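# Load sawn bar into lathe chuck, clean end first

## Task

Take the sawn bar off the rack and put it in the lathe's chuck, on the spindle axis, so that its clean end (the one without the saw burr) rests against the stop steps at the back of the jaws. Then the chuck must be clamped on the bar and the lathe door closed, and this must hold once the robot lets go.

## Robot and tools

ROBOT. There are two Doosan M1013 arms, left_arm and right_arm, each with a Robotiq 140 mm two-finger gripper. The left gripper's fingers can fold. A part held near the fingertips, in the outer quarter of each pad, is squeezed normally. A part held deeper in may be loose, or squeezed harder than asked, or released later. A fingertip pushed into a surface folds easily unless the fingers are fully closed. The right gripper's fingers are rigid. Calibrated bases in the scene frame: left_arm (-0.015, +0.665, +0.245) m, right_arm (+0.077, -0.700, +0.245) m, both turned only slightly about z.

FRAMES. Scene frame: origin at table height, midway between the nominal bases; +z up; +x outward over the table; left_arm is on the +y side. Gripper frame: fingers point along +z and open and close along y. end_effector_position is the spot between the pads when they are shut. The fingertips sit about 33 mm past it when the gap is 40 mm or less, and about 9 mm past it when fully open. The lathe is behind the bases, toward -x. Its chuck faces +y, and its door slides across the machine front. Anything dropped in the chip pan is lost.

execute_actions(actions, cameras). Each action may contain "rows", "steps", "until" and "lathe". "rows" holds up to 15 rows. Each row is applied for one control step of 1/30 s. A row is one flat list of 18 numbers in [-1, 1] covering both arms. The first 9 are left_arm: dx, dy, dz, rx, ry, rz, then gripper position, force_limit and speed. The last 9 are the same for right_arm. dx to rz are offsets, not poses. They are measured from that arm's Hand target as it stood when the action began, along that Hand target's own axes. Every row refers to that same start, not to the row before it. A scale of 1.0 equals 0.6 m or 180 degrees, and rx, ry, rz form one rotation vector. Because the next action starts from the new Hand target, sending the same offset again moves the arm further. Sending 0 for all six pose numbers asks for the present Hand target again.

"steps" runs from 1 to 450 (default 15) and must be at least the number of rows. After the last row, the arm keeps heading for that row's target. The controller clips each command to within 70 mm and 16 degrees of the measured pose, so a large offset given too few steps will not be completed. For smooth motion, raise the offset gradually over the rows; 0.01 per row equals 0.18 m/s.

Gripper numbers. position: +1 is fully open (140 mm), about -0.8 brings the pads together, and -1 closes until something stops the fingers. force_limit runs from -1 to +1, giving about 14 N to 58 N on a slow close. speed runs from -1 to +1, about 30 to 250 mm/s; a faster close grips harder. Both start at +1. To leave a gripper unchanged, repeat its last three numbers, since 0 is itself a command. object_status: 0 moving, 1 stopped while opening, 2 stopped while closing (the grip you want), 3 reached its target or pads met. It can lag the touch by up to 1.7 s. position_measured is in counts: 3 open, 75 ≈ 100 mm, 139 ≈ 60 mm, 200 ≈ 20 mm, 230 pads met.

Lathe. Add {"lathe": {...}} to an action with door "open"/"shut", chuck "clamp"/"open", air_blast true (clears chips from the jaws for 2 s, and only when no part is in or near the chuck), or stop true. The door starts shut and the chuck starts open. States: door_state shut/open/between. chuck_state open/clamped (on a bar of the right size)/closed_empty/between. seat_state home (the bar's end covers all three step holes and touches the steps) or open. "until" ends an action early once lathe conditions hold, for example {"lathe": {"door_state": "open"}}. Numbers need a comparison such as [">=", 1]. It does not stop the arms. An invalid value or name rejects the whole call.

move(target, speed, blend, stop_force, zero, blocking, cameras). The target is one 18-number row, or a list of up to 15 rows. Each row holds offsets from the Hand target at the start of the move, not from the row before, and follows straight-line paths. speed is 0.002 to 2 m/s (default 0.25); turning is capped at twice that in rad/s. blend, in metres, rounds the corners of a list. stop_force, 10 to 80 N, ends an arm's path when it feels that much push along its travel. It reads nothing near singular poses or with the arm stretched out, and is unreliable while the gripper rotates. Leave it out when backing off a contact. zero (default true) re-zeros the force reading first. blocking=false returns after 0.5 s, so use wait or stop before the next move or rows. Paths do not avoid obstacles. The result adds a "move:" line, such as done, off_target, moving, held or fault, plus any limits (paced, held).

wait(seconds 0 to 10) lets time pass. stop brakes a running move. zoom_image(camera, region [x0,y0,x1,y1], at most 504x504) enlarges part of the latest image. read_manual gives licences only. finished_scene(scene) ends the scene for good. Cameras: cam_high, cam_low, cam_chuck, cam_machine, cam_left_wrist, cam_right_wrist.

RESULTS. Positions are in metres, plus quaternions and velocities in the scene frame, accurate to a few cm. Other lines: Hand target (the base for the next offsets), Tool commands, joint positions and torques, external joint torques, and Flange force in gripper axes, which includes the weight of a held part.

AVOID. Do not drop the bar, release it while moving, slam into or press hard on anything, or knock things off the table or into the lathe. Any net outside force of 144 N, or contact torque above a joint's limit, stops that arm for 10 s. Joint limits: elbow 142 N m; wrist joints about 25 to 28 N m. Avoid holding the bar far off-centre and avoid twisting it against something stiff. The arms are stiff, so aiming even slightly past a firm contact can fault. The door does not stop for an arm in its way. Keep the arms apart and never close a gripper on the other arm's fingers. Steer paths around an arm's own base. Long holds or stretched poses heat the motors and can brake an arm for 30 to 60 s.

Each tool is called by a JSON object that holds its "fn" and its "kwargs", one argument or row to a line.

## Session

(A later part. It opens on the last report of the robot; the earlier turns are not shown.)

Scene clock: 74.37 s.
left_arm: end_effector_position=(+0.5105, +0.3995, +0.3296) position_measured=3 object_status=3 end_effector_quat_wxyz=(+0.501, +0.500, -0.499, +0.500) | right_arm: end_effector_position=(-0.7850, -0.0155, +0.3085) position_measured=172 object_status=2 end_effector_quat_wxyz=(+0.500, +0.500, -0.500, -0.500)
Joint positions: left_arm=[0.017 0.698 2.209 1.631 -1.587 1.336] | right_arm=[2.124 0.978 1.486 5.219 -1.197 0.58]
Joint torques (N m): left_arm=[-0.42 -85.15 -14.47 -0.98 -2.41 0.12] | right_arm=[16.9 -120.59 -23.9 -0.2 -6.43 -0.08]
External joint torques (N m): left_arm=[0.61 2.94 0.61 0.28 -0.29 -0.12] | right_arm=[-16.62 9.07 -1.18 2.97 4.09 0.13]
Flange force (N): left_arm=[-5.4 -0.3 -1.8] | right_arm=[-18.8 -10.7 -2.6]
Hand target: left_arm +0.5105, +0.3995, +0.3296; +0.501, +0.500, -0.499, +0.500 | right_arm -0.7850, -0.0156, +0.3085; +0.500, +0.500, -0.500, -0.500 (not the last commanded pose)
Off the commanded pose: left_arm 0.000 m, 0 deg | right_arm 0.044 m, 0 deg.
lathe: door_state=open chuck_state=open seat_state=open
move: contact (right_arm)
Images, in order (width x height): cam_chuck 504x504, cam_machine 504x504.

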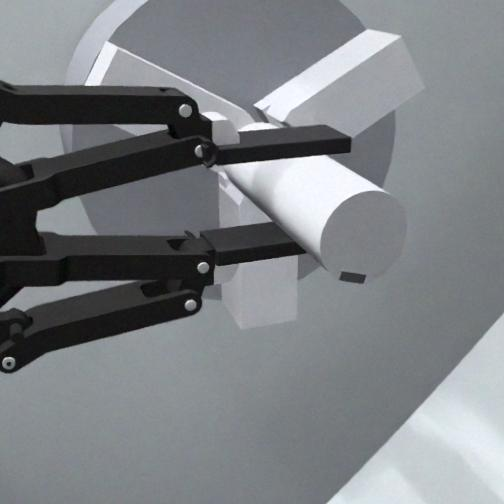

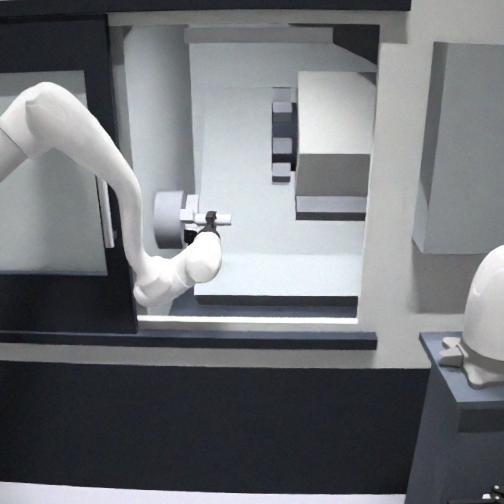

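{"fn": "move", "kwargs": {
  "target": [0,0,0,0,0,0,1,1,1,-0.01,-0.0022,0,0,0,0,-1,0.5,-1],
  "speed": 0.03,
  "cameras": []
}}

{"fn": "move", "kwargs": {
  "target": [0,0,0,0,0,0,1,1,1,0.09,0,0,0,0,0,-1,0.5,-1],
  "speed": 0.01,
  "stop_force": 15,
  "cameras": ["cam_machine","cam_chuck"]
}}

Scene clock: 83.57 s.
left_arm: end_effector_position=(+0.5105, +0.3995, +0.3296) position_measured=3 object_status=3 end_effector_quat_wxyz=(+0.501, +0.500, -0.499, +0.500) | right_arm: end_effector_position=(-0.7850, -0.0096, +0.3072) position_measured=172 object_status=2 end_effector_quat_wxyz=(+0.500, +0.500, -0.500, -0.500)
Joint positions: left_arm=[0.017 0.698 2.209 1.631 -1.587 1.336] | right_arm=[2.12 0.984 1.474 5.214 -1.197 0.587]
Joint torques (N m): left_arm=[-0.88 -85.35 -14.36 -0.91 -2.4 0.17] | right_arm=[3.5 -120.21 -27.44 3.14 -3.38 -0.15]
External joint torques (N m): left_arm=[1.08 2.8 0.38 0.2 -0.31 -0.17] | right_arm=[-3.24 8.09 2.14 -0.36 1.06 0.2]
Flange force (N): left_arm=[-5.1 -0.7 -2.6] | right_arm=[-5.3 -8.8 -0.3]
Hand target: left_arm +0.5105, +0.3995, +0.3296; +0.501, +0.500, -0.499, +0.500 | right_arm -0.7850, -0.0096, +0.3071; +0.500, +0.500, -0.500, -0.500
Off the commanded pose: left_arm 0.000 m, 0 deg | right_arm 0.000 m, 0 deg.
lathe: door_state=open chuck_state=open seat_state=open
move: done

Scene clock: 84.87 s.
left_arm: end_effector_position=(+0.5105, +0.3995, +0.3296) position_measured=3 object_status=3 end_effector_quat_wxyz=(+0.501, +0.500, -0.499, +0.500) | right_arm: end_effector_position=(-0.7849, -0.0163, +0.3071) position_measured=172 object_status=2 end_effector_quat_wxyz=(+0.499, +0.500, -0.500, -0.500)
Joint positions: left_arm=[0.017 0.698 2.209 1.631 -1.587 1.336] | right_arm=[2.124 0.979 1.488 5.221 -1.198 0.577]
Joint torques (N m): left_arm=[-0.64 -85.23 -14.41 -0.98 -2.38 0.14] | right_arm=[16.37 -119.65 -23.58 -0.15 -6.24 0.04]
External joint torques (N m): left_arm=[0.72 3.06 0.38 0.29 -0.32 -0.14] | right_arm=[-16.51 7.93 -1.52 2.91 3.9 0.01]
Flange force (N): left_arm=[-5.6 -0.8 -2.1] | right_arm=[-18.3 -9.5 -3.0]
Hand target: left_arm +0.5105, +0.3995, +0.3296; +0.501, +0.500, -0.499, +0.500 | right_arm -0.7849, -0.0163, +0.3071; +0.499, +0.500, -0.500, -0.500 (not the last commanded pose)
Off the commanded pose: left_arm 0.000 m, 0 deg | right_arm 0.047 m, 0 deg.
lathe: door_state=open chuck_state=open seat_state=open
move: contact (right_arm)
Images, in order (width x height): cam_chuck 504x504, cam_machine 504x504.

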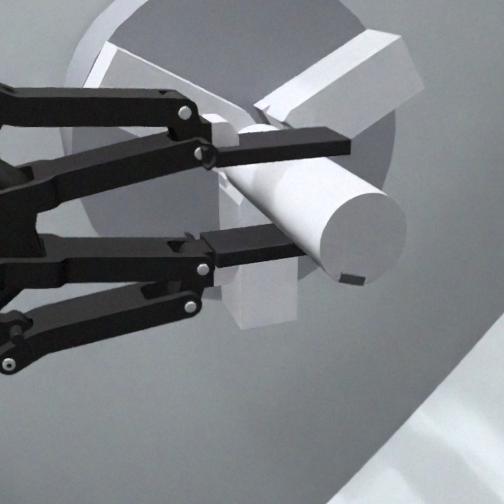

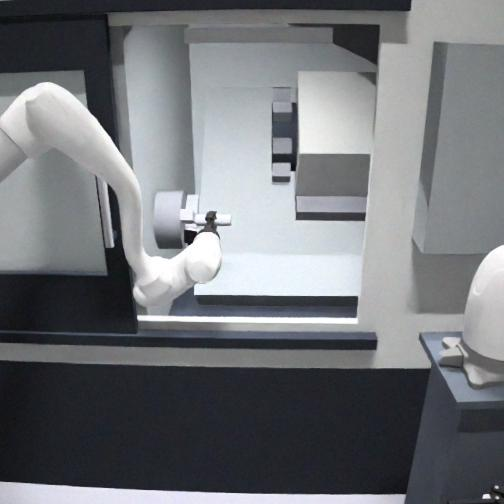

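{"fn": "move", "kwargs": {
  "target": [0,0,0,0,0,0,1,1,1,-0.01,0.001,-0.0025,0,0,0,-1,0.5,-1],
  "speed": 0.03,
  "cameras": []
}}

{"fn": "move", "kwargs": {
  "target": [0,0,0,0,0,0,1,1,1,0.09,0,0,0,0,0,-1,0.5,-1],
  "speed": 0.01,
  "stop_force": 15,
  "cameras": []
}}

Scene clock: 87.27 s.
left_arm: end_effector_position=(+0.5105, +0.3995, +0.3296) position_measured=3 object_status=3 end_effector_quat_wxyz=(+0.501, +0.500, -0.499, +0.500) | right_arm: end_effector_position=(-0.7834, -0.0104, +0.3077) position_measured=172 object_status=2 end_effector_quat_wxyz=(+0.499, +0.500, -0.500, -0.500)
Joint positions: left_arm=[0.017 0.698 2.209 1.631 -1.587 1.336] | right_arm=[2.119 0.982 1.478 5.214 -1.198 0.585]
Joint torques (N m): left_arm=[-0.37 -85.1 -14.37 -0.95 -2.39 0.16] | right_arm=[2.96 -119.98 -27.6 2.94 -3.3 -0.16]
External joint torques (N m): left_arm=[0.43 2.74 0.47 0.27 -0.31 -0.16] | right_arm=[-2.92 8.08 2.37 -0.17 0.98 0.21]
Flange force (N): left_arm=[-4.9 -0.5 -1.5] | right_arm=[-4.4 -8.8 -0.4]
Hand target: left_arm +0.5105, +0.3995, +0.3296; +0.501, +0.500, -0.499, +0.500 | right_arm -0.7834, -0.0103, +0.3077; +0.499, +0.500, -0.500, -0.500
Off the commanded pose: left_arm 0.000 m, 0 deg | right_arm 0.000 m, 0 deg.
lathe: door_state=open chuck_state=open seat_state=open
move: done

Scene clock: 88.40 s.
left_arm: end_effector_position=(+0.5105, +0.3995, +0.3296) position_measured=3 object_status=3 end_effector_quat_wxyz=(+0.501, +0.500, -0.499, +0.500) | right_arm: end_effector_position=(-0.7833, -0.0154, +0.3078) position_measured=172 object_status=2 end_effector_quat_wxyz=(+0.499, +0.500, -0.501, -0.500)
Joint positions: left_arm=[0.017 0.698 2.209 1.631 -1.587 1.336] | right_arm=[2.122 0.978 1.489 5.219 -1.199 0.578]
Joint torques (N m): left_arm=[-0.49 -84.8 -14.41 -0.95 -2.4 0.18] | right_arm=[16.06 -119.15 -23.27 -0.36 -6.29 -0.05]
External joint torques (N m): left_arm=[0.89 1.94 0.4 0.23 -0.31 -0.18] | right_arm=[-16.2 7.61 -1.87 3.12 3.96 0.1]
Flange force (N): left_arm=[-3.4 -0.3 -2.3] | right_arm=[-18.5 -9.2 -2.2]
Hand target: left_arm +0.5105, +0.3995, +0.3296; +0.501, +0.500, -0.499, +0.500 | right_arm -0.7833, -0.0154, +0.3078; +0.499, +0.500, -0.501, -0.500 (not the last commanded pose)
Off the commanded pose: left_arm 0.000 m, 0 deg | right_arm 0.049 m, 0 deg.
lathe: door_state=open chuck_state=open seat_state=open
move: contact (right_arm)

{"fn": "move", "kwargs": {
  "target": [0,0,0,0,0,0,1,1,1,-0.01,-0.001,0.0053,0,0,0,-1,0.5,-1],
  "speed": 0.03,
  "cameras": []
}}

{"fn": "move", "kwargs": {
  "target": [0,0,0,0,0,0,1,1,1,0.09,0,0,0,0,0,-1,0.5,-1],
  "speed": 0.01,
  "stop_force": 15,
  "cameras": ["cam_chuck","cam_machine"]
}}

Scene clock: 90.00 s.
left_arm: end_effector_position=(+0.5105, +0.3995, +0.3296) position_measured=3 object_status=3 end_effector_quat_wxyz=(+0.501, +0.500, -0.499, +0.500) | right_arm: end_effector_position=(-0.7865, -0.0094, +0.3072) position_measured=172 object_status=2 end_effector_quat_wxyz=(+0.499, +0.500, -0.501, -0.500)
Joint positions: left_arm=[0.017 0.698 2.209 1.631 -1.587 1.336] | right_arm=[2.121 0.985 1.472 5.215 -1.195 0.587]
Joint torques (N m): left_arm=[-0.56 -84.89 -14.35 -0.96 -2.41 0.14] | right_arm=[2.94 -120.04 -28.24 3.04 -3.27 -0.15]
External joint torques (N m): left_arm=[0.66 2.52 0.38 0.26 -0.29 -0.14] | right_arm=[-2.9 7.53 2.83 -0.25 0.95 0.19]
Flange force (N): left_arm=[-4.6 -0.6 -1.9] | right_arm=[-3.1 -8.0 -1.5]
Hand target: left_arm +0.5105, +0.3995, +0.3296; +0.501, +0.500, -0.499, +0.500 | right_arm -0.7865, -0.0094, +0.3072; +0.499, +0.500, -0.501, -0.500
Off the commanded pose: left_arm 0.000 m, 0 deg | right_arm 0.000 m, 0 deg.
lathe: door_state=open chuck_state=open seat_state=open
move: done

Scene clock: 91.23 s.
left_arm: end_effector_position=(+0.5105, +0.3995, +0.3296) position_measured=3 object_status=3 end_effector_quat_wxyz=(+0.501, +0.500, -0.499, +0.500) | right_arm: end_effector_position=(-0.7864, -0.0154, +0.3072) position_measured=172 object_status=2 end_effector_quat_wxyz=(+0.499, +0.500, -0.501, -0.500)
Joint positions: left_arm=[0.017 0.698 2.209 1.631 -1.587 1.336] | right_arm=[2.125 0.98 1.484 5.222 -1.196 0.579]
Joint torques (N m): left_arm=[-0.48 -85.24 -14.31 -0.96 -2.43 0.18] | right_arm=[16.39 -120.26 -23.81 -0.24 -6.3 -0.16]
External joint torques (N m): left_arm=[0.61 2.58 0.2 0.26 -0.28 -0.18] | right_arm=[-16.11 8.04 -1.52 3.04 3.96 0.21]
Flange force (N): left_arm=[-4.7 -1.0 -1.9] | right_arm=[-18.3 -9.5 -2.2]
Hand target: left_arm +0.5105, +0.3995, +0.3296; +0.501, +0.500, -0.499, +0.500 | right_arm -0.7864, -0.0154, +0.3072; +0.499, +0.500, -0.501, -0.500 (not the last commanded pose)
Off the commanded pose: left_arm 0.000 m, 0 deg | right_arm 0.048 m, 0 deg.
lathe: door_state=open chuck_state=open seat_state=open
move: contact (right_arm)

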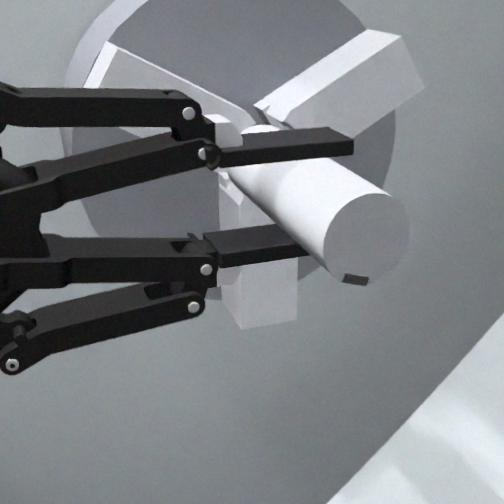

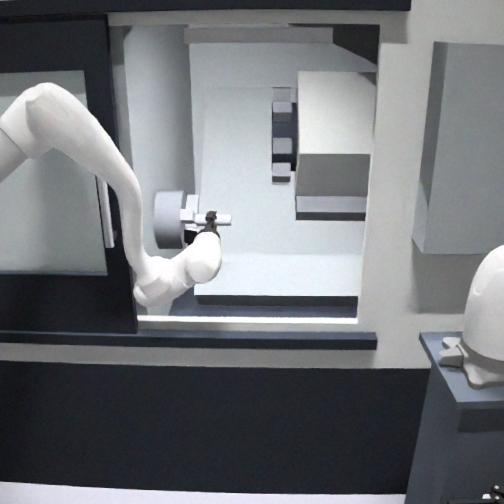

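{"fn": "move", "kwargs": {
  "target": [0,0,0,0,0,0,1,1,1,-0.004,0.001,-0.0015,0,0,0,-1,0.5,-1],
  "speed": 0.03,
  "cameras": []
}}

{"fn": "move", "kwargs": {
  "target": [0,0,0,0,0,0,1,1,1,0,0.014,0,0,0,0,-1,0.5,-1],
  "speed": 0.006,
  "stop_force": 12,
  "cameras": []
}}

{"fn": "execute_actions", "kwargs": {
  "actions": [],
  "cameras": ["cam_chuck"]
}}

Scene clock: 97.73 s.
left_arm: end_effector_position=(+0.5105, +0.3995, +0.3296) position_measured=3 object_status=3 end_effector_quat_wxyz=(+0.501, +0.500, -0.499, +0.500) | right_arm: end_effector_position=(-0.7856, -0.0130, +0.3079) position_measured=172 object_status=2 end_effector_quat_wxyz=(+0.499, +0.500, -0.501, -0.500)
Joint positions: left_arm=[0.017 0.698 2.209 1.631 -1.587 1.336] | right_arm=[2.123 0.981 1.481 5.219 -1.196 0.582]
Joint torques (N m): left_arm=[-0.71 -84.91 -14.49 -0.95 -2.42 0.16] | right_arm=[2.52 -119.4 -27.75 3.1 -3.33 -0.17]
External joint torques (N m): left_arm=[0.81 2.55 0.52 0.25 -0.28 -0.16] | right_arm=[-2.14 6.85 2.31 -0.29 0.98 0.22]
Flange force (N): left_arm=[-4.6 -0.3 -2.2] | right_arm=[-3.1 -7.2 -0.4]
Hand target: left_arm +0.5105, +0.3995, +0.3296; +0.501, +0.500, -0.499, +0.500 | right_arm -0.7855, -0.0130, +0.3078; +0.499, +0.500, -0.501, -0.500
Off the commanded pose: left_arm 0.000 m, 0 deg | right_arm 0.000 m, 0 deg.
lathe: door_state=open chuck_state=open seat_state=open
move: done

Scene clock: 99.83 s.
left_arm: end_effector_position=(+0.5105, +0.3995, +0.3296) position_measured=3 object_status=3 end_effector_quat_wxyz=(+0.501, +0.500, -0.499, +0.500) | right_arm: end_effector_position=(-0.7855, -0.0130, +0.3162) position_measured=172 object_status=2 end_effector_quat_wxyz=(+0.499, +0.500, -0.501, -0.500)
Joint positions: left_arm=[0.017 0.698 2.209 1.631 -1.587 1.336] | right_arm=[2.123 0.97 1.483 5.216 -1.192 0.59]
Joint torques (N m): left_arm=[-0.62 -85.07 -14.59 -0.97 -2.44 0.19] | right_arm=[2.7 -119.61 -28.08 3.17 -3.27 -0.17]
External joint torques (N m): left_arm=[0.59 2.57 0.76 0.29 -0.27 -0.19] | right_arm=[-2.61 7.47 2.37 -0.35 0.94 0.21]
Flange force (N): left_arm=[-4.5 0.1 -1.8] | right_arm=[-3.9 -8.0 -0.5]
Hand target: left_arm +0.5105, +0.3995, +0.3296; +0.501, +0.500, -0.499, +0.500 | right_arm -0.7855, -0.0130, +0.3162; +0.499, +0.500, -0.501, -0.500
Off the commanded pose: left_arm 0.000 m, 0 deg | right_arm 0.000 m, 0 deg.
lathe: door_state=open chuck_state=open seat_state=open
move: done

Scene clock: 99.83 s.
left_arm: end_effector_position=(+0.5105, +0.3995, +0.3296) position_measured=3 object_status=3 end_effector_quat_wxyz=(+0.501, +0.500, -0.499, +0.500) | right_arm: end_effector_position=(-0.7855, -0.0130, +0.3162) position_measured=172 object_status=2 end_effector_quat_wxyz=(+0.499, +0.500, -0.501, -0.500)
Joint positions: left_arm=[0.017 0.698 2.209 1.631 -1.587 1.336] | right_arm=[2.123 0.97 1.483 5.216 -1.192 0.59]
Joint velocities: within noise
Joint torques (N m): left_arm=[-0.62 -85.07 -14.59 -0.97 -2.44 0.19] | right_arm=[2.7 -119.61 -28.08 3.17 -3.27 -0.17]
External joint torques (N m): left_arm=[0.59 2.57 0.76 0.29 -0.27 -0.19] | right_arm=[-2.61 7.47 2.37 -0.35 0.94 0.21]
Flange force (N): left_arm=[-4.5 0.1 -1.8] | right_arm=[-3.9 -8.0 -0.5]
Hand target: left_arm +0.5105, +0.3995, +0.3296; +0.501, +0.500, -0.499, +0.500 | right_arm -0.7855, -0.0130, +0.3162; +0.499, +0.500, -0.501, -0.500
Tool commands: left_gripper/position=+1.0 left_gripper/force_limit=+1.0 left_gripper/speed=+1.0 right_gripper/position=-1.0 right_gripper/force_limit=+0.5 right_gripper/speed=-1.0
Off the commanded pose: left_arm 0.000 m, 0 deg | right_arm 0.000 m, 0 deg.
lathe: door_state=open chuck_state=open seat_state=open
Images, in order (width x height): cam_chuck 504x504.

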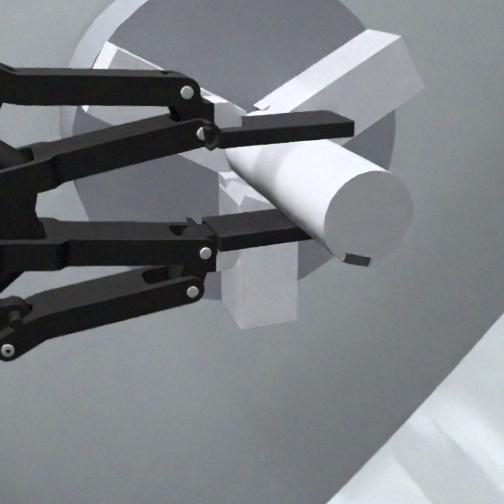

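{"fn": "move", "kwargs": {
  "target": [0,0,0,0,0,0,1,1,1,-0.0083,-0.0195,0.0098,0,0,0,-1,0.5,-1],
  "speed": 0.03,
  "cameras": []
}}

{"fn": "move", "kwargs": {
  "target": [0,0,0,0,0,0,1,1,1,0.1,0,0,0,0,0,-1,0.5,-1],
  "speed": 0.01,
  "stop_force": 15,
  "cameras": ["cam_chuck"]
}}

{"fn": "zoom_image", "kwargs": {
  "camera": "cam_chuck",
  "region": [190, 80, 310, 200]
}}

Scene clock: 102.50 s.
left_arm: end_effector_position=(+0.5105, +0.3995, +0.3296) position_measured=3 object_status=3 end_effector_quat_wxyz=(+0.501, +0.500, -0.499, +0.500) | right_arm: end_effector_position=(-0.7914, -0.0080, +0.3046) position_measured=172 object_status=2 end_effector_quat_wxyz=(+0.499, +0.500, -0.501, -0.500)
Joint positions: left_arm=[0.017 0.698 2.209 1.631 -1.587 1.336] | right_arm=[2.125 0.993 1.461 5.218 -1.191 0.589]
Joint torques (N m): left_arm=[-0.61 -85.34 -14.47 -0.98 -2.42 0.14] | right_arm=[2.49 -119.25 -29.13 3.12 -3.34 -0.22]
External joint torques (N m): left_arm=[0.55 3.18 0.53 0.3 -0.28 -0.14] | right_arm=[-2.23 6.12 3.5 -0.3 1.01 0.27]
Flange force (N): left_arm=[-5.8 -0.6 -1.8] | right_arm=[-0.3 -5.9 -2.7]
Hand target: left_arm +0.5105, +0.3995, +0.3296; +0.501, +0.500, -0.499, +0.500 | right_arm -0.7914, -0.0080, +0.3045; +0.499, +0.500, -0.501, -0.500
Off the commanded pose: left_arm 0.000 m, 0 deg | right_arm 0.000 m, 0 deg.
lathe: door_state=open chuck_state=open seat_state=open
move: done

Scene clock: 106.50 s.
left_arm: end_effector_position=(+0.5105, +0.3995, +0.3296) position_measured=3 object_status=3 end_effector_quat_wxyz=(+0.501, +0.500, -0.499, +0.500) | right_arm: end_effector_position=(-0.7914, -0.0419, +0.3044) position_measured=172 object_status=2 end_effector_quat_wxyz=(+0.499, +0.500, -0.501, -0.500)
Joint positions: left_arm=[0.017 0.698 2.209 1.631 -1.587 1.336] | right_arm=[2.148 0.966 1.527 5.253 -1.198 0.544]
Joint torques (N m): left_arm=[-0.34 -85.23 -14.52 -0.97 -2.4 0.11] | right_arm=[16.62 -118.23 -23.07 -0.12 -6.29 0.23]
External joint torques (N m): left_arm=[0.56 2.9 0.58 0.27 -0.3 -0.11] | right_arm=[-16.71 7.78 -1.28 2.86 3.9 -0.18]
Flange force (N): left_arm=[-5.3 -0.3 -1.8] | right_arm=[-17.8 -9.5 -3.7]
Hand target: left_arm +0.5105, +0.3995, +0.3296; +0.501, +0.500, -0.499, +0.500 | right_arm -0.7914, -0.0419, +0.3044; +0.499, +0.500, -0.501, -0.500 (not the last commanded pose)
Off the commanded pose: left_arm 0.000 m, 0 deg | right_arm 0.026 m, 0 deg.
lathe: door_state=open chuck_state=open seat_state=open
move: contact (right_arm)

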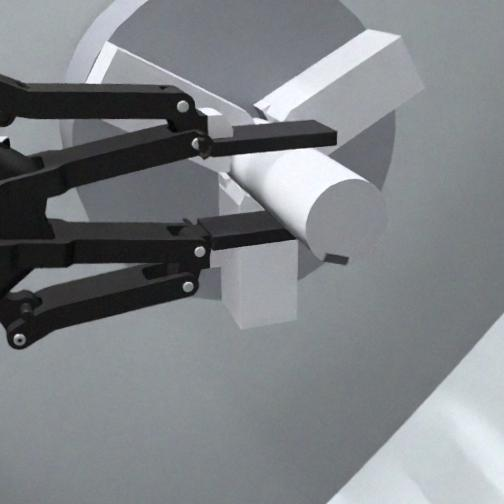

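Scaled by 4.200 (camera's finer frame: 720x720).

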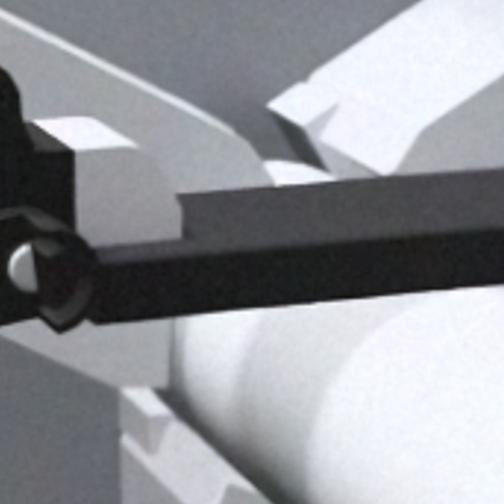

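{"fn": "move", "kwargs": {
  "target": [0,0,0,0,0,0,1,1,1,-0.004,0,0,0,0,0,-1,0.5,-1],
  "speed": 0.03,
  "cameras": []
}}

{"fn": "move", "kwargs": {
  "target": [0,0,0,0,0,0,1,1,1,0,0.014,0,0,0,0,-1,0.5,-1],
  "speed": 0.004,
  "stop_force": 12,
  "cameras": []
}}

{"fn": "move", "kwargs": {
  "target": [0,0,0,0,0,0,1,1,1,0,-0.02,0,0,0,0,-1,0.5,-1],
  "speed": 0.004,
  "stop_force": 20,
  "cameras": []
}}

Scene clock: 108.97 s.
left_arm: end_effector_position=(+0.5105, +0.3995, +0.3296) position_measured=3 object_status=3 end_effector_quat_wxyz=(+0.501, +0.500, -0.499, +0.500) | right_arm: end_effector_position=(-0.7914, -0.0395, +0.3044) position_measured=172 object_status=2 end_effector_quat_wxyz=(+0.499, +0.500, -0.501, -0.500)
Joint positions: left_arm=[0.017 0.698 2.209 1.631 -1.587 1.336] | right_arm=[2.147 0.968 1.523 5.25 -1.198 0.547]
Joint torques (N m): left_arm=[-0.45 -85.6 -14.5 -0.95 -2.41 0.18] | right_arm=[0.11 -110.03 -23.1 1.87 -1.29 -0.45]
External joint torques (N m): left_arm=[0.87 3.24 0.68 0.25 -0.29 -0.18] | right_arm=[0.1 -0.26 -1.22 0.85 -1.1 0.5]
Flange force (N): left_arm=[-5.8 -0.4 -2.3] | right_arm=[-1.6 -0.4 1.5]
Hand target: left_arm +0.5105, +0.3995, +0.3296; +0.501, +0.500, -0.499, +0.500 | right_arm -0.7914, -0.0395, +0.3044; +0.499, +0.500, -0.501, -0.500
Off the commanded pose: left_arm 0.000 m, 0 deg | right_arm 0.000 m, 0 deg.
lathe: door_state=open chuck_state=open seat_state=open
move: done

Scene clock: 110.63 s.
left_arm: end_effector_position=(+0.5105, +0.3995, +0.3296) position_measured=3 object_status=3 end_effector_quat_wxyz=(+0.501, +0.500, -0.499, +0.500) | right_arm: end_effector_position=(-0.7913, -0.0395, +0.3085) position_measured=172 object_status=2 end_effector_quat_wxyz=(+0.499, +0.500, -0.501, -0.500)
Joint positions: left_arm=[0.017 0.698 2.209 1.631 -1.587 1.336] | right_arm=[2.147 0.962 1.524 5.248 -1.195 0.552]
Joint torques (N m): left_arm=[-0.12 -85.11 -14.48 -0.92 -2.43 0.19] | right_arm=[0.83 -124 -28.67 3.87 -5.42 0.07]
External joint torques (N m): left_arm=[0.26 2.57 0.46 0.22 -0.27 -0.19] | right_arm=[-0.41 13.53 3.99 -1.11 3.03 -0.02]
Flange force (N): left_arm=[-4.6 -0.6 -1.1] | right_arm=[-4.8 -14.3 4.2]
Hand target: left_arm +0.5105, +0.3995, +0.3296; +0.501, +0.500, -0.499, +0.500 | right_arm -0.7913, -0.0394, +0.3086; +0.499, +0.500, -0.501, -0.500 (not the last commanded pose)
Off the commanded pose: left_arm 0.000 m, 0 deg | right_arm 0.004 m, 0 deg.
lathe: door_state=open chuck_state=open seat_state=open
move: contact (right_arm)

Scene clock: 112.40 s.
left_arm: end_effector_position=(+0.5105, +0.3995, +0.3296) position_measured=3 object_status=3 end_effector_quat_wxyz=(+0.501, +0.500, -0.499, +0.500) | right_arm: end_effector_position=(-0.7914, -0.0394, +0.3041) position_measured=172 object_status=2 end_effector_quat_wxyz=(+0.499, +0.500, -0.501, -0.500)
Joint positions: left_arm=[0.017 0.698 2.209 1.631 -1.587 1.336] | right_arm=[2.147 0.968 1.522 5.25 -1.198 0.547]
Joint torques (N m): left_arm=[-0.37 -85.68 -14.6 -0.98 -2.47 0.16] | right_arm=[0.55 -105.07 -19.97 0.96 -0.2 -0.59]
External joint torques (N m): left_arm=[0.45 3.42 0.66 0.29 -0.23 -0.16] | right_arm=[-0.79 -4.92 -4.37 1.76 -2.17 0.64]
Flange force (N): left_arm=[-6.2 -0.5 -1.6] | right_arm=[-3.7 4.0 2.2]
Hand target: left_arm +0.5105, +0.3995, +0.3296; +0.501, +0.500, -0.499, +0.500 | right_arm -0.7914, -0.0394, +0.3041; +0.499, +0.500, -0.501, -0.500 (not the last commanded pose)
Off the commanded pose: left_arm 0.000 m, 0 deg | right_arm 0.008 m, 0 deg.
lathe: door_state=open chuck_state=open seat_state=open
move: contact (right_arm)

{"fn": "move", "kwargs": {
  "target": [0,0,0,0,0,0,1,1,1,0,0.0038,0,0,0,0,-1,0.5,-1],
  "speed": 0.02,
  "cameras": []
}}

{"fn": "move", "kwargs": {
  "target": [0,0,0,0,0,0,1,1,1,0,0,0.014,0,0,0,-1,0.5,-1],
  "speed": 0.004,
  "stop_force": 12,
  "cameras": []
}}

{"fn": "move", "kwargs": {
  "target": [0,0,0,0,0,0,1,1,1,0,0,-0.02,0,0,0,-1,0.5,-1],
  "speed": 0.004,
  "stop_force": 24,
  "cameras": []
}}

Scene clock: 114.47 s.
left_arm: end_effector_position=(+0.5105, +0.3995, +0.3296) position_measured=3 object_status=3 end_effector_quat_wxyz=(+0.501, +0.500, -0.499, +0.500) | right_arm: end_effector_position=(-0.7914, -0.0394, +0.3063) position_measured=172 object_status=2 end_effector_quat_wxyz=(+0.499, +0.500, -0.501, -0.500)
Joint positions: left_arm=[0.017 0.698 2.209 1.631 -1.587 1.336] | right_arm=[2.147 0.966 1.523 5.249 -1.197 0.549]
Joint torques (N m): left_arm=[-0.38 -85.16 -14.47 -0.98 -2.42 0.14] | right_arm=[3.1 -116.87 -26.95 3.05 -3.45 -0.21]
External joint torques (N m): left_arm=[0.58 2.71 0.42 0.27 -0.28 -0.14] | right_arm=[-2.93 6.76 2.59 -0.33 1.07 0.25]
Flange force (N): left_arm=[-4.9 -0.6 -1.8] | right_arm=[-3.2 -7.1 -1.6]
Hand target: left_arm +0.5105, +0.3995, +0.3296; +0.501, +0.500, -0.499, +0.500 | right_arm -0.7914, -0.0394, +0.3064; +0.499, +0.500, -0.501, -0.500
Off the commanded pose: left_arm 0.000 m, 0 deg | right_arm 0.000 m, 0 deg.
lathe: door_state=open chuck_state=open seat_state=open
move: done

Scene clock: 115.93 s.
left_arm: end_effector_position=(+0.5105, +0.3995, +0.3296) position_measured=3 object_status=3 end_effector_quat_wxyz=(+0.501, +0.500, -0.499, +0.500) | right_arm: end_effector_position=(-0.7948, -0.0393, +0.3063) position_measured=172 object_status=2 end_effector_quat_wxyz=(+0.499, +0.500, -0.501, -0.500)
Joint positions: left_arm=[0.017 0.698 2.209 1.631 -1.587 1.336] | right_arm=[2.15 0.968 1.518 5.251 -1.193 0.551]
Joint torques (N m): left_arm=[-1.13 -84.78 -14.46 -0.95 -2.41 0.2] | right_arm=[14.62 -117.98 -31.28 3.35 -2.92 -0.15]
External joint torques (N m): left_arm=[1.13 1.88 0.27 0.25 -0.3 -0.2] | right_arm=[-14.48 7.25 6.63 -0.59 0.53 0.19]
Flange force (N): left_arm=[-3.2 -0.5 -2.8] | right_arm=[-4.1 -6.9 -19.1]
Hand target: left_arm +0.5105, +0.3995, +0.3296; +0.501, +0.500, -0.499, +0.500 | right_arm -0.7948, -0.0393, +0.3063; +0.499, +0.500, -0.501, -0.500 (not the last commanded pose)
Off the commanded pose: left_arm 0.000 m, 0 deg | right_arm 0.005 m, 0 deg.
lathe: door_state=open chuck_state=open seat_state=open
move: contact (right_arm)

Scene clock: 117.70 s.
left_arm: end_effector_position=(+0.5105, +0.3995, +0.3296) position_measured=3 object_status=3 end_effector_quat_wxyz=(+0.501, +0.500, -0.499, +0.500) | right_arm: end_effector_position=(-0.7902, -0.0394, +0.3063) position_measured=172 object_status=2 end_effector_quat_wxyz=(+0.499, +0.500, -0.501, -0.500)
Joint positions: left_arm=[0.017 0.698 2.209 1.631 -1.587 1.336] | right_arm=[2.146 0.965 1.525 5.249 -1.198 0.549]
Joint torques (N m): left_arm=[-0.82 -85.06 -14.52 -0.98 -2.37 0.17] | right_arm=[-3.44 -118.15 -22.96 2.12 -4.54 -0.09]
External joint torques (N m): left_arm=[0.65 3.19 0.71 0.32 -0.32 -0.18] | right_arm=[3.78 7.87 -1.41 0.61 2.15 0.14]
Flange force (N): left_arm=[-5.7 -0.3 -2.0] | right_arm=[-6.0 -9.4 13.1]
Hand target: left_arm +0.5105, +0.3995, +0.3296; +0.501, +0.500, -0.499, +0.500 | right_arm -0.7902, -0.0394, +0.3063; +0.499, +0.500, -0.501, -0.500 (not the last commanded pose)
Off the commanded pose: left_arm 0.000 m, 0 deg | right_arm 0.007 m, 0 deg.
lathe: door_state=open chuck_state=open seat_state=open
move: contact (right_arm)

{"fn": "move", "kwargs": {
  "target": [0,0,0,0,0,0,1,1,1,0,0,0.0038,0,0,0,-1,0.5,-1],
  "speed": 0.02,
  "cameras": []
}}

{"fn": "move", "kwargs": {
  "target": [0,0,0,0,0,0,1,1,1,0.02,0,0,0,0,0,-1,0.5,-1],
  "speed": 0.006,
  "stop_force": 20,
  "cameras": []
}}

{"fn": "execute_actions", "kwargs": {
  "actions": [
    {"lathe":{"chuck":"clamp"},"steps":120,"until":{"lathe":{"chuck_state":"clamped"}}}
  ],
  "cameras": ["cam_chuck","cam_machine"]
}}

Scene clock: 119.40 s.
left_arm: end_effector_position=(+0.5105, +0.3995, +0.3296) position_measured=3 object_status=3 end_effector_quat_wxyz=(+0.501, +0.500, -0.499, +0.500) | right_arm: end_effector_position=(-0.7924, -0.0393, +0.3064) position_measured=172 object_status=2 end_effector_quat_wxyz=(+0.499, +0.500, -0.501, -0.500)
Joint positions: left_arm=[0.017 0.698 2.209 1.631 -1.587 1.336] | right_arm=[2.148 0.966 1.521 5.25 -1.196 0.55]
Joint torques (N m): left_arm=[-0.49 -84.97 -14.69 -0.95 -2.39 0.15] | right_arm=[2.69 -118.07 -27.03 3.03 -3.46 -0.18]
External joint torques (N m): left_arm=[0.5 2.78 0.7 0.26 -0.31 -0.15] | right_arm=[-2.13 7.96 2.67 -0.29 1.08 0.23]
Flange force (N): left_arm=[-5.0 -0.1 -1.6] | right_arm=[-3.3 -8.6 -0.2]
Hand target: left_arm +0.5105, +0.3995, +0.3296; +0.501, +0.500, -0.499, +0.500 | right_arm -0.7925, -0.0394, +0.3063; +0.499, +0.500, -0.501, -0.500
Off the commanded pose: left_arm 0.000 m, 0 deg | right_arm 0.000 m, 0 deg.
lathe: door_state=open chuck_state=open seat_state=open
move: done

Scene clock: 120.90 s.
left_arm: end_effector_position=(+0.5105, +0.3995, +0.3296) position_measured=3 object_status=3 end_effector_quat_wxyz=(+0.501, +0.500, -0.499, +0.500) | right_arm: end_effector_position=(-0.7924, -0.0446, +0.3063) position_measured=172 object_status=2 end_effector_quat_wxyz=(+0.499, +0.500, -0.501, -0.500)
Joint positions: left_arm=[0.017 0.698 2.209 1.631 -1.587 1.336] | right_arm=[2.151 0.962 1.532 5.256 -1.197 0.543]
Joint torques (N m): left_arm=[-0.11 -85.24 -14.57 -0.93 -2.47 0.22] | right_arm=[23.6 -121.82 -21.95 -1.67 -8.73 0.46]
External joint torques (N m): left_arm=[0.21 2.31 0.55 0.24 -0.24 -0.22] | right_arm=[-23.23 11.63 -2.52 4.42 6.33 -0.41]
Flange force (N): left_arm=[-4.0 -0.3 -1.0] | right_arm=[-26.3 -14.2 -2.4]
Hand target: left_arm +0.5105, +0.3995, +0.3296; +0.501, +0.500, -0.499, +0.500 | right_arm -0.7924, -0.0446, +0.3063; +0.499, +0.500, -0.501, -0.500 (not the last commanded pose)
Off the commanded pose: left_arm 0.000 m, 0 deg | right_arm 0.007 m, 0 deg.
lathe: door_state=open chuck_state=open seat_state=open
move: contact (right_arm)

Scene clock: 121.80 s.
left_arm: end_effector_position=(+0.5105, +0.3995, +0.3296) position_measured=3 object_status=3 end_effector_quat_wxyz=(+0.501, +0.500, -0.499, +0.500) | right_arm: end_effector_position=(-0.7924, -0.0447, +0.3062) position_measured=172 object_status=2 end_effector_quat_wxyz=(+0.499, +0.500, -0.501, -0.500)
Joint positions: left_arm=[0.017 0.698 2.209 1.631 -1.587 1.336] | right_arm=[2.152 0.962 1.532 5.256 -1.197 0.543]
Joint torques (N m): left_arm=[-0.35 -85.01 -14.53 -0.96 -2.42 0.17] | right_arm=[17.82 -152.12 -27.37 -0.4 -19.08 -0.29]
External joint torques (N m): left_arm=[0.54 2.7 0.55 0.26 -0.28 -0.17] | right_arm=[-17.89 42.41 3.16 3.12 16.69 0.34]
Flange force (N): left_arm=[-4.8 -0.4 -1.7] | right_arm=[-39.6 -45.7 22.7]
Hand target: left_arm +0.5105, +0.3995, +0.3296; +0.501, +0.500, -0.499, +0.500 | right_arm -0.7924, -0.0446, +0.3063; +0.499, +0.500, -0.501, -0.500 (not the last commanded pose)
Tool commands: left_gripper/position=+1.0 left_gripper/force_limit=+1.0 left_gripper/speed=+1.0 right_gripper/position=-1.0 right_gripper/force_limit=+0.5 right_gripper/speed=-1.0
Off the commanded pose: left_arm 0.000 m, 0 deg | right_arm 0.007 m, 0 deg.
lathe: door_state=open chuck_state=clamped seat_state=home

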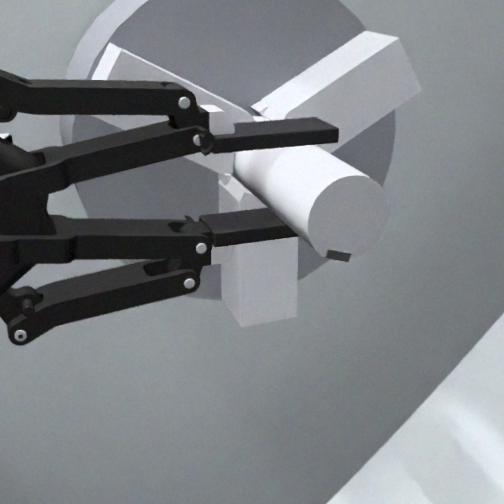

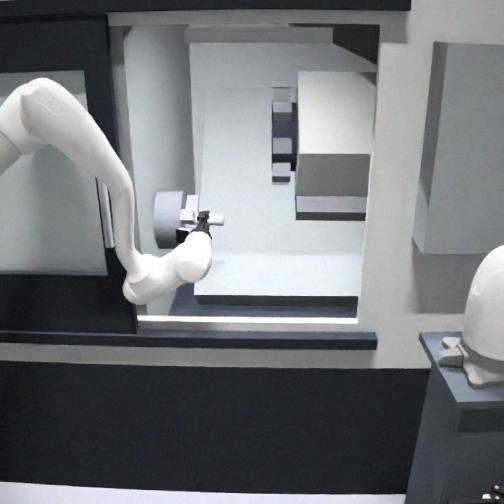

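{"fn": "execute_actions", "kwargs": {
  "actions": [
    {"rows":[[0,0,0,0,0,0,1,1,1,0,0,0,0,0,0,0.3,0.5,-0.7]],"steps":40}
  ],
  "cameras": ["cam_chuck"]
}}

{"fn": "move", "kwargs": {
  "target": [
    [0,0,0,0,0,0,1,1,1,0,0,-0.1,0,0,0,0.3,0.5,-0.7],
    [0,0,0,0,0,0,1,1,1,0,0,-1,0,0,0,0.3,0.5,-0.7]
  ],
  "speed": [0.08,0.3],
  "blend": 0.01,
  "cameras": ["cam_chuck","cam_machine"]
}}

Scene clock: 130.17 s.
left_arm: end_effector_position=(+0.5105, +0.3995, +0.3296) position_measured=3 object_status=3 end_effector_quat_wxyz=(+0.501, +0.500, -0.499, +0.500) | right_arm: end_effector_position=(-0.7924, -0.0446, +0.3063) position_measured=91 object_status=3 end_effector_quat_wxyz=(+0.499, +0.500, -0.501, -0.500)
Joint positions: left_arm=[0.017 0.698 2.209 1.631 -1.587 1.336] | right_arm=[2.151 0.962 1.532 5.256 -1.197 0.543]
Joint torques (N m): left_arm=[-0.24 -85.15 -14.59 -0.94 -2.39 0.19] | right_arm=[2.64 -112.67 -24.59 2.34 -2.14 -0.07]
External joint torques (N m): left_arm=[0.43 2.45 0.57 0.24 -0.32 -0.19] | right_arm=[-2.56 2.42 0.24 0.39 -0.24 0.12]
Flange force (N): left_arm=[-4.3 -0.3 -1.4] | right_arm=[-2.9 -3.2 -1.2]
Hand target: left_arm +0.5105, +0.3995, +0.3296; +0.501, +0.500, -0.499, +0.500 | right_arm -0.7924, -0.0446, +0.3063; +0.499, +0.500, -0.501, -0.500
Off the commanded pose: left_arm 0.000 m, 0 deg | right_arm 0.000 m, 0 deg.
lathe: door_state=open chuck_state=clamped seat_state=home

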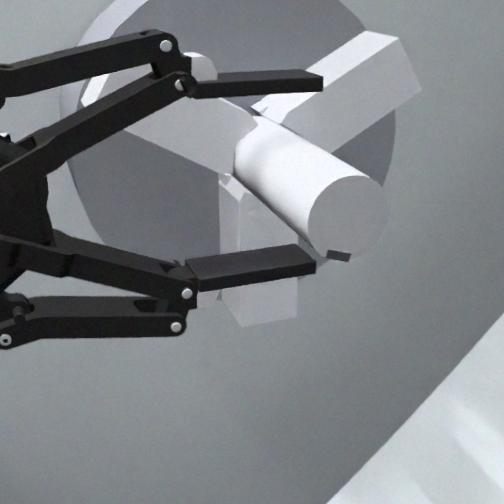

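Scene clock: 133.20 s.
left_arm: end_effector_position=(+0.5105, +0.3995, +0.3296) position_measured=3 object_status=3 end_effector_quat_wxyz=(+0.501, +0.500, -0.499, +0.500) | right_arm: end_effector_position=(-0.1925, -0.0461, +0.3069) position_measured=91 object_status=3 end_effector_quat_wxyz=(+0.499, +0.500, -0.501, -0.500)
Joint positions: left_arm=[0.017 0.698 2.209 1.631 -1.587 1.336] | right_arm=[1.357 0.808 1.954 4.576 -1.624 0.376]
Joint torques (N m): left_arm=[-0.91 -85.27 -14.57 -0.98 -2.33 0.15] | right_arm=[1.95 -89.03 -11.41 0.22 -2.43 -0.23]
External joint torques (N m): left_arm=[1.05 2.88 0.65 0.28 -0.37 -0.15] | right_arm=[-1.48 1.83 0.09 0.6 -0.16 0.28]
Flange force (N): left_arm=[-5.2 -0.2 -2.7] | right_arm=[-1.2 -2.5 -1.6]
Hand target: left_arm +0.5105, +0.3995, +0.3296; +0.501, +0.500, -0.499, +0.500 | right_arm -0.1924, -0.0461, +0.3069; +0.499, +0.500, -0.501, -0.500
Off the commanded pose: left_arm 0.000 m, 0 deg | right_arm 0.000 m, 0 deg.
lathe: door_state=open chuck_state=clamped seat_state=home
move: done

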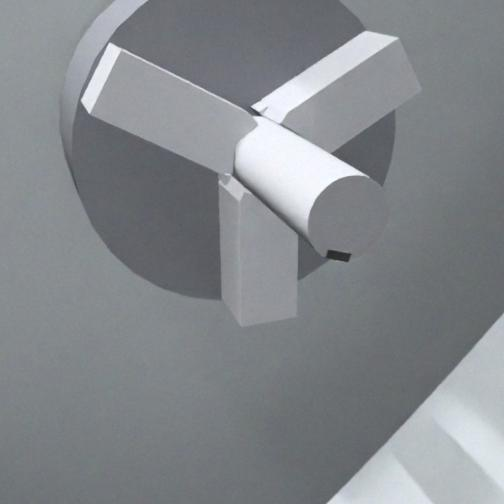

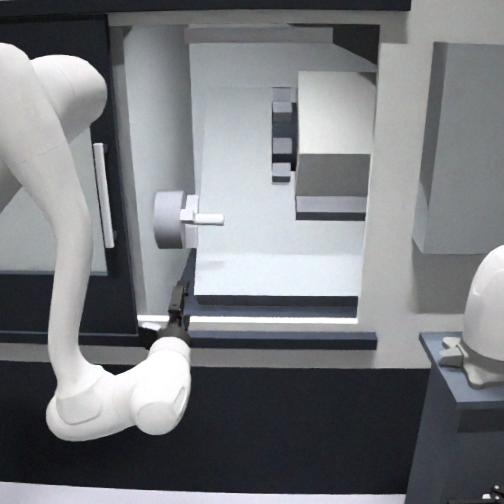

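{"fn": "execute_actions", "kwargs": {
  "actions": [
    {"lathe":{"door":"shut"},"steps":300,"until":{"lathe":{"door_state":"shut"}}}
  ],
  "cameras": ["cam_machine"]
}}

Scene clock: 136.13 s.
left_arm: end_effector_position=(+0.5105, +0.3995, +0.3296) position_measured=3 object_status=3 end_effector_quat_wxyz=(+0.501, +0.500, -0.499, +0.500) | right_arm: end_effector_position=(-0.1924, -0.0461, +0.3069) position_measured=91 object_status=3 end_effector_quat_wxyz=(+0.499, +0.500, -0.501, -0.500)
Joint positions: left_arm=[0.017 0.698 2.209 1.631 -1.587 1.336] | right_arm=[1.356 0.808 1.954 4.576 -1.624 0.376]
Joint torques (N m): left_arm=[-0.43 -85.3 -14.62 -0.98 -2.45 0.22] | right_arm=[3.26 -88.47 -11.37 0.39 -2.46 -0.11]
External joint torques (N m): left_arm=[0.33 3.33 0.7 0.29 -0.24 -0.22] | right_arm=[-3.19 1.78 0.26 0.41 -0.13 0.15]
Flange force (N): left_arm=[-5.9 -0.5 -1.3] | right_arm=[-0.2 -2.5 -4.4]
Hand target: left_arm +0.5105, +0.3995, +0.3296; +0.501, +0.500, -0.499, +0.500 | right_arm -0.1924, -0.0461, +0.3069; +0.499, +0.500, -0.501, -0.500
Tool commands: left_gripper/position=+1.0 left_gripper/force_limit=+1.0 left_gripper/speed=+1.0 right_gripper/position=+0.3 right_gripper/force_limit=+0.5 right_gripper/speed=-0.7
Off the commanded pose: left_arm 0.000 m, 0 deg | right_arm 0.000 m, 0 deg.
lathe: door_state=shut chuck_state=clamped seat_state=home

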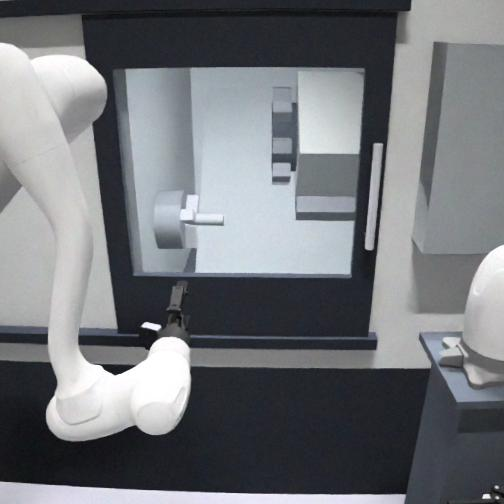

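{"fn": "finished_scene", "kwargs": {
  "scene": 2
}}

The scene is finished: the task was done.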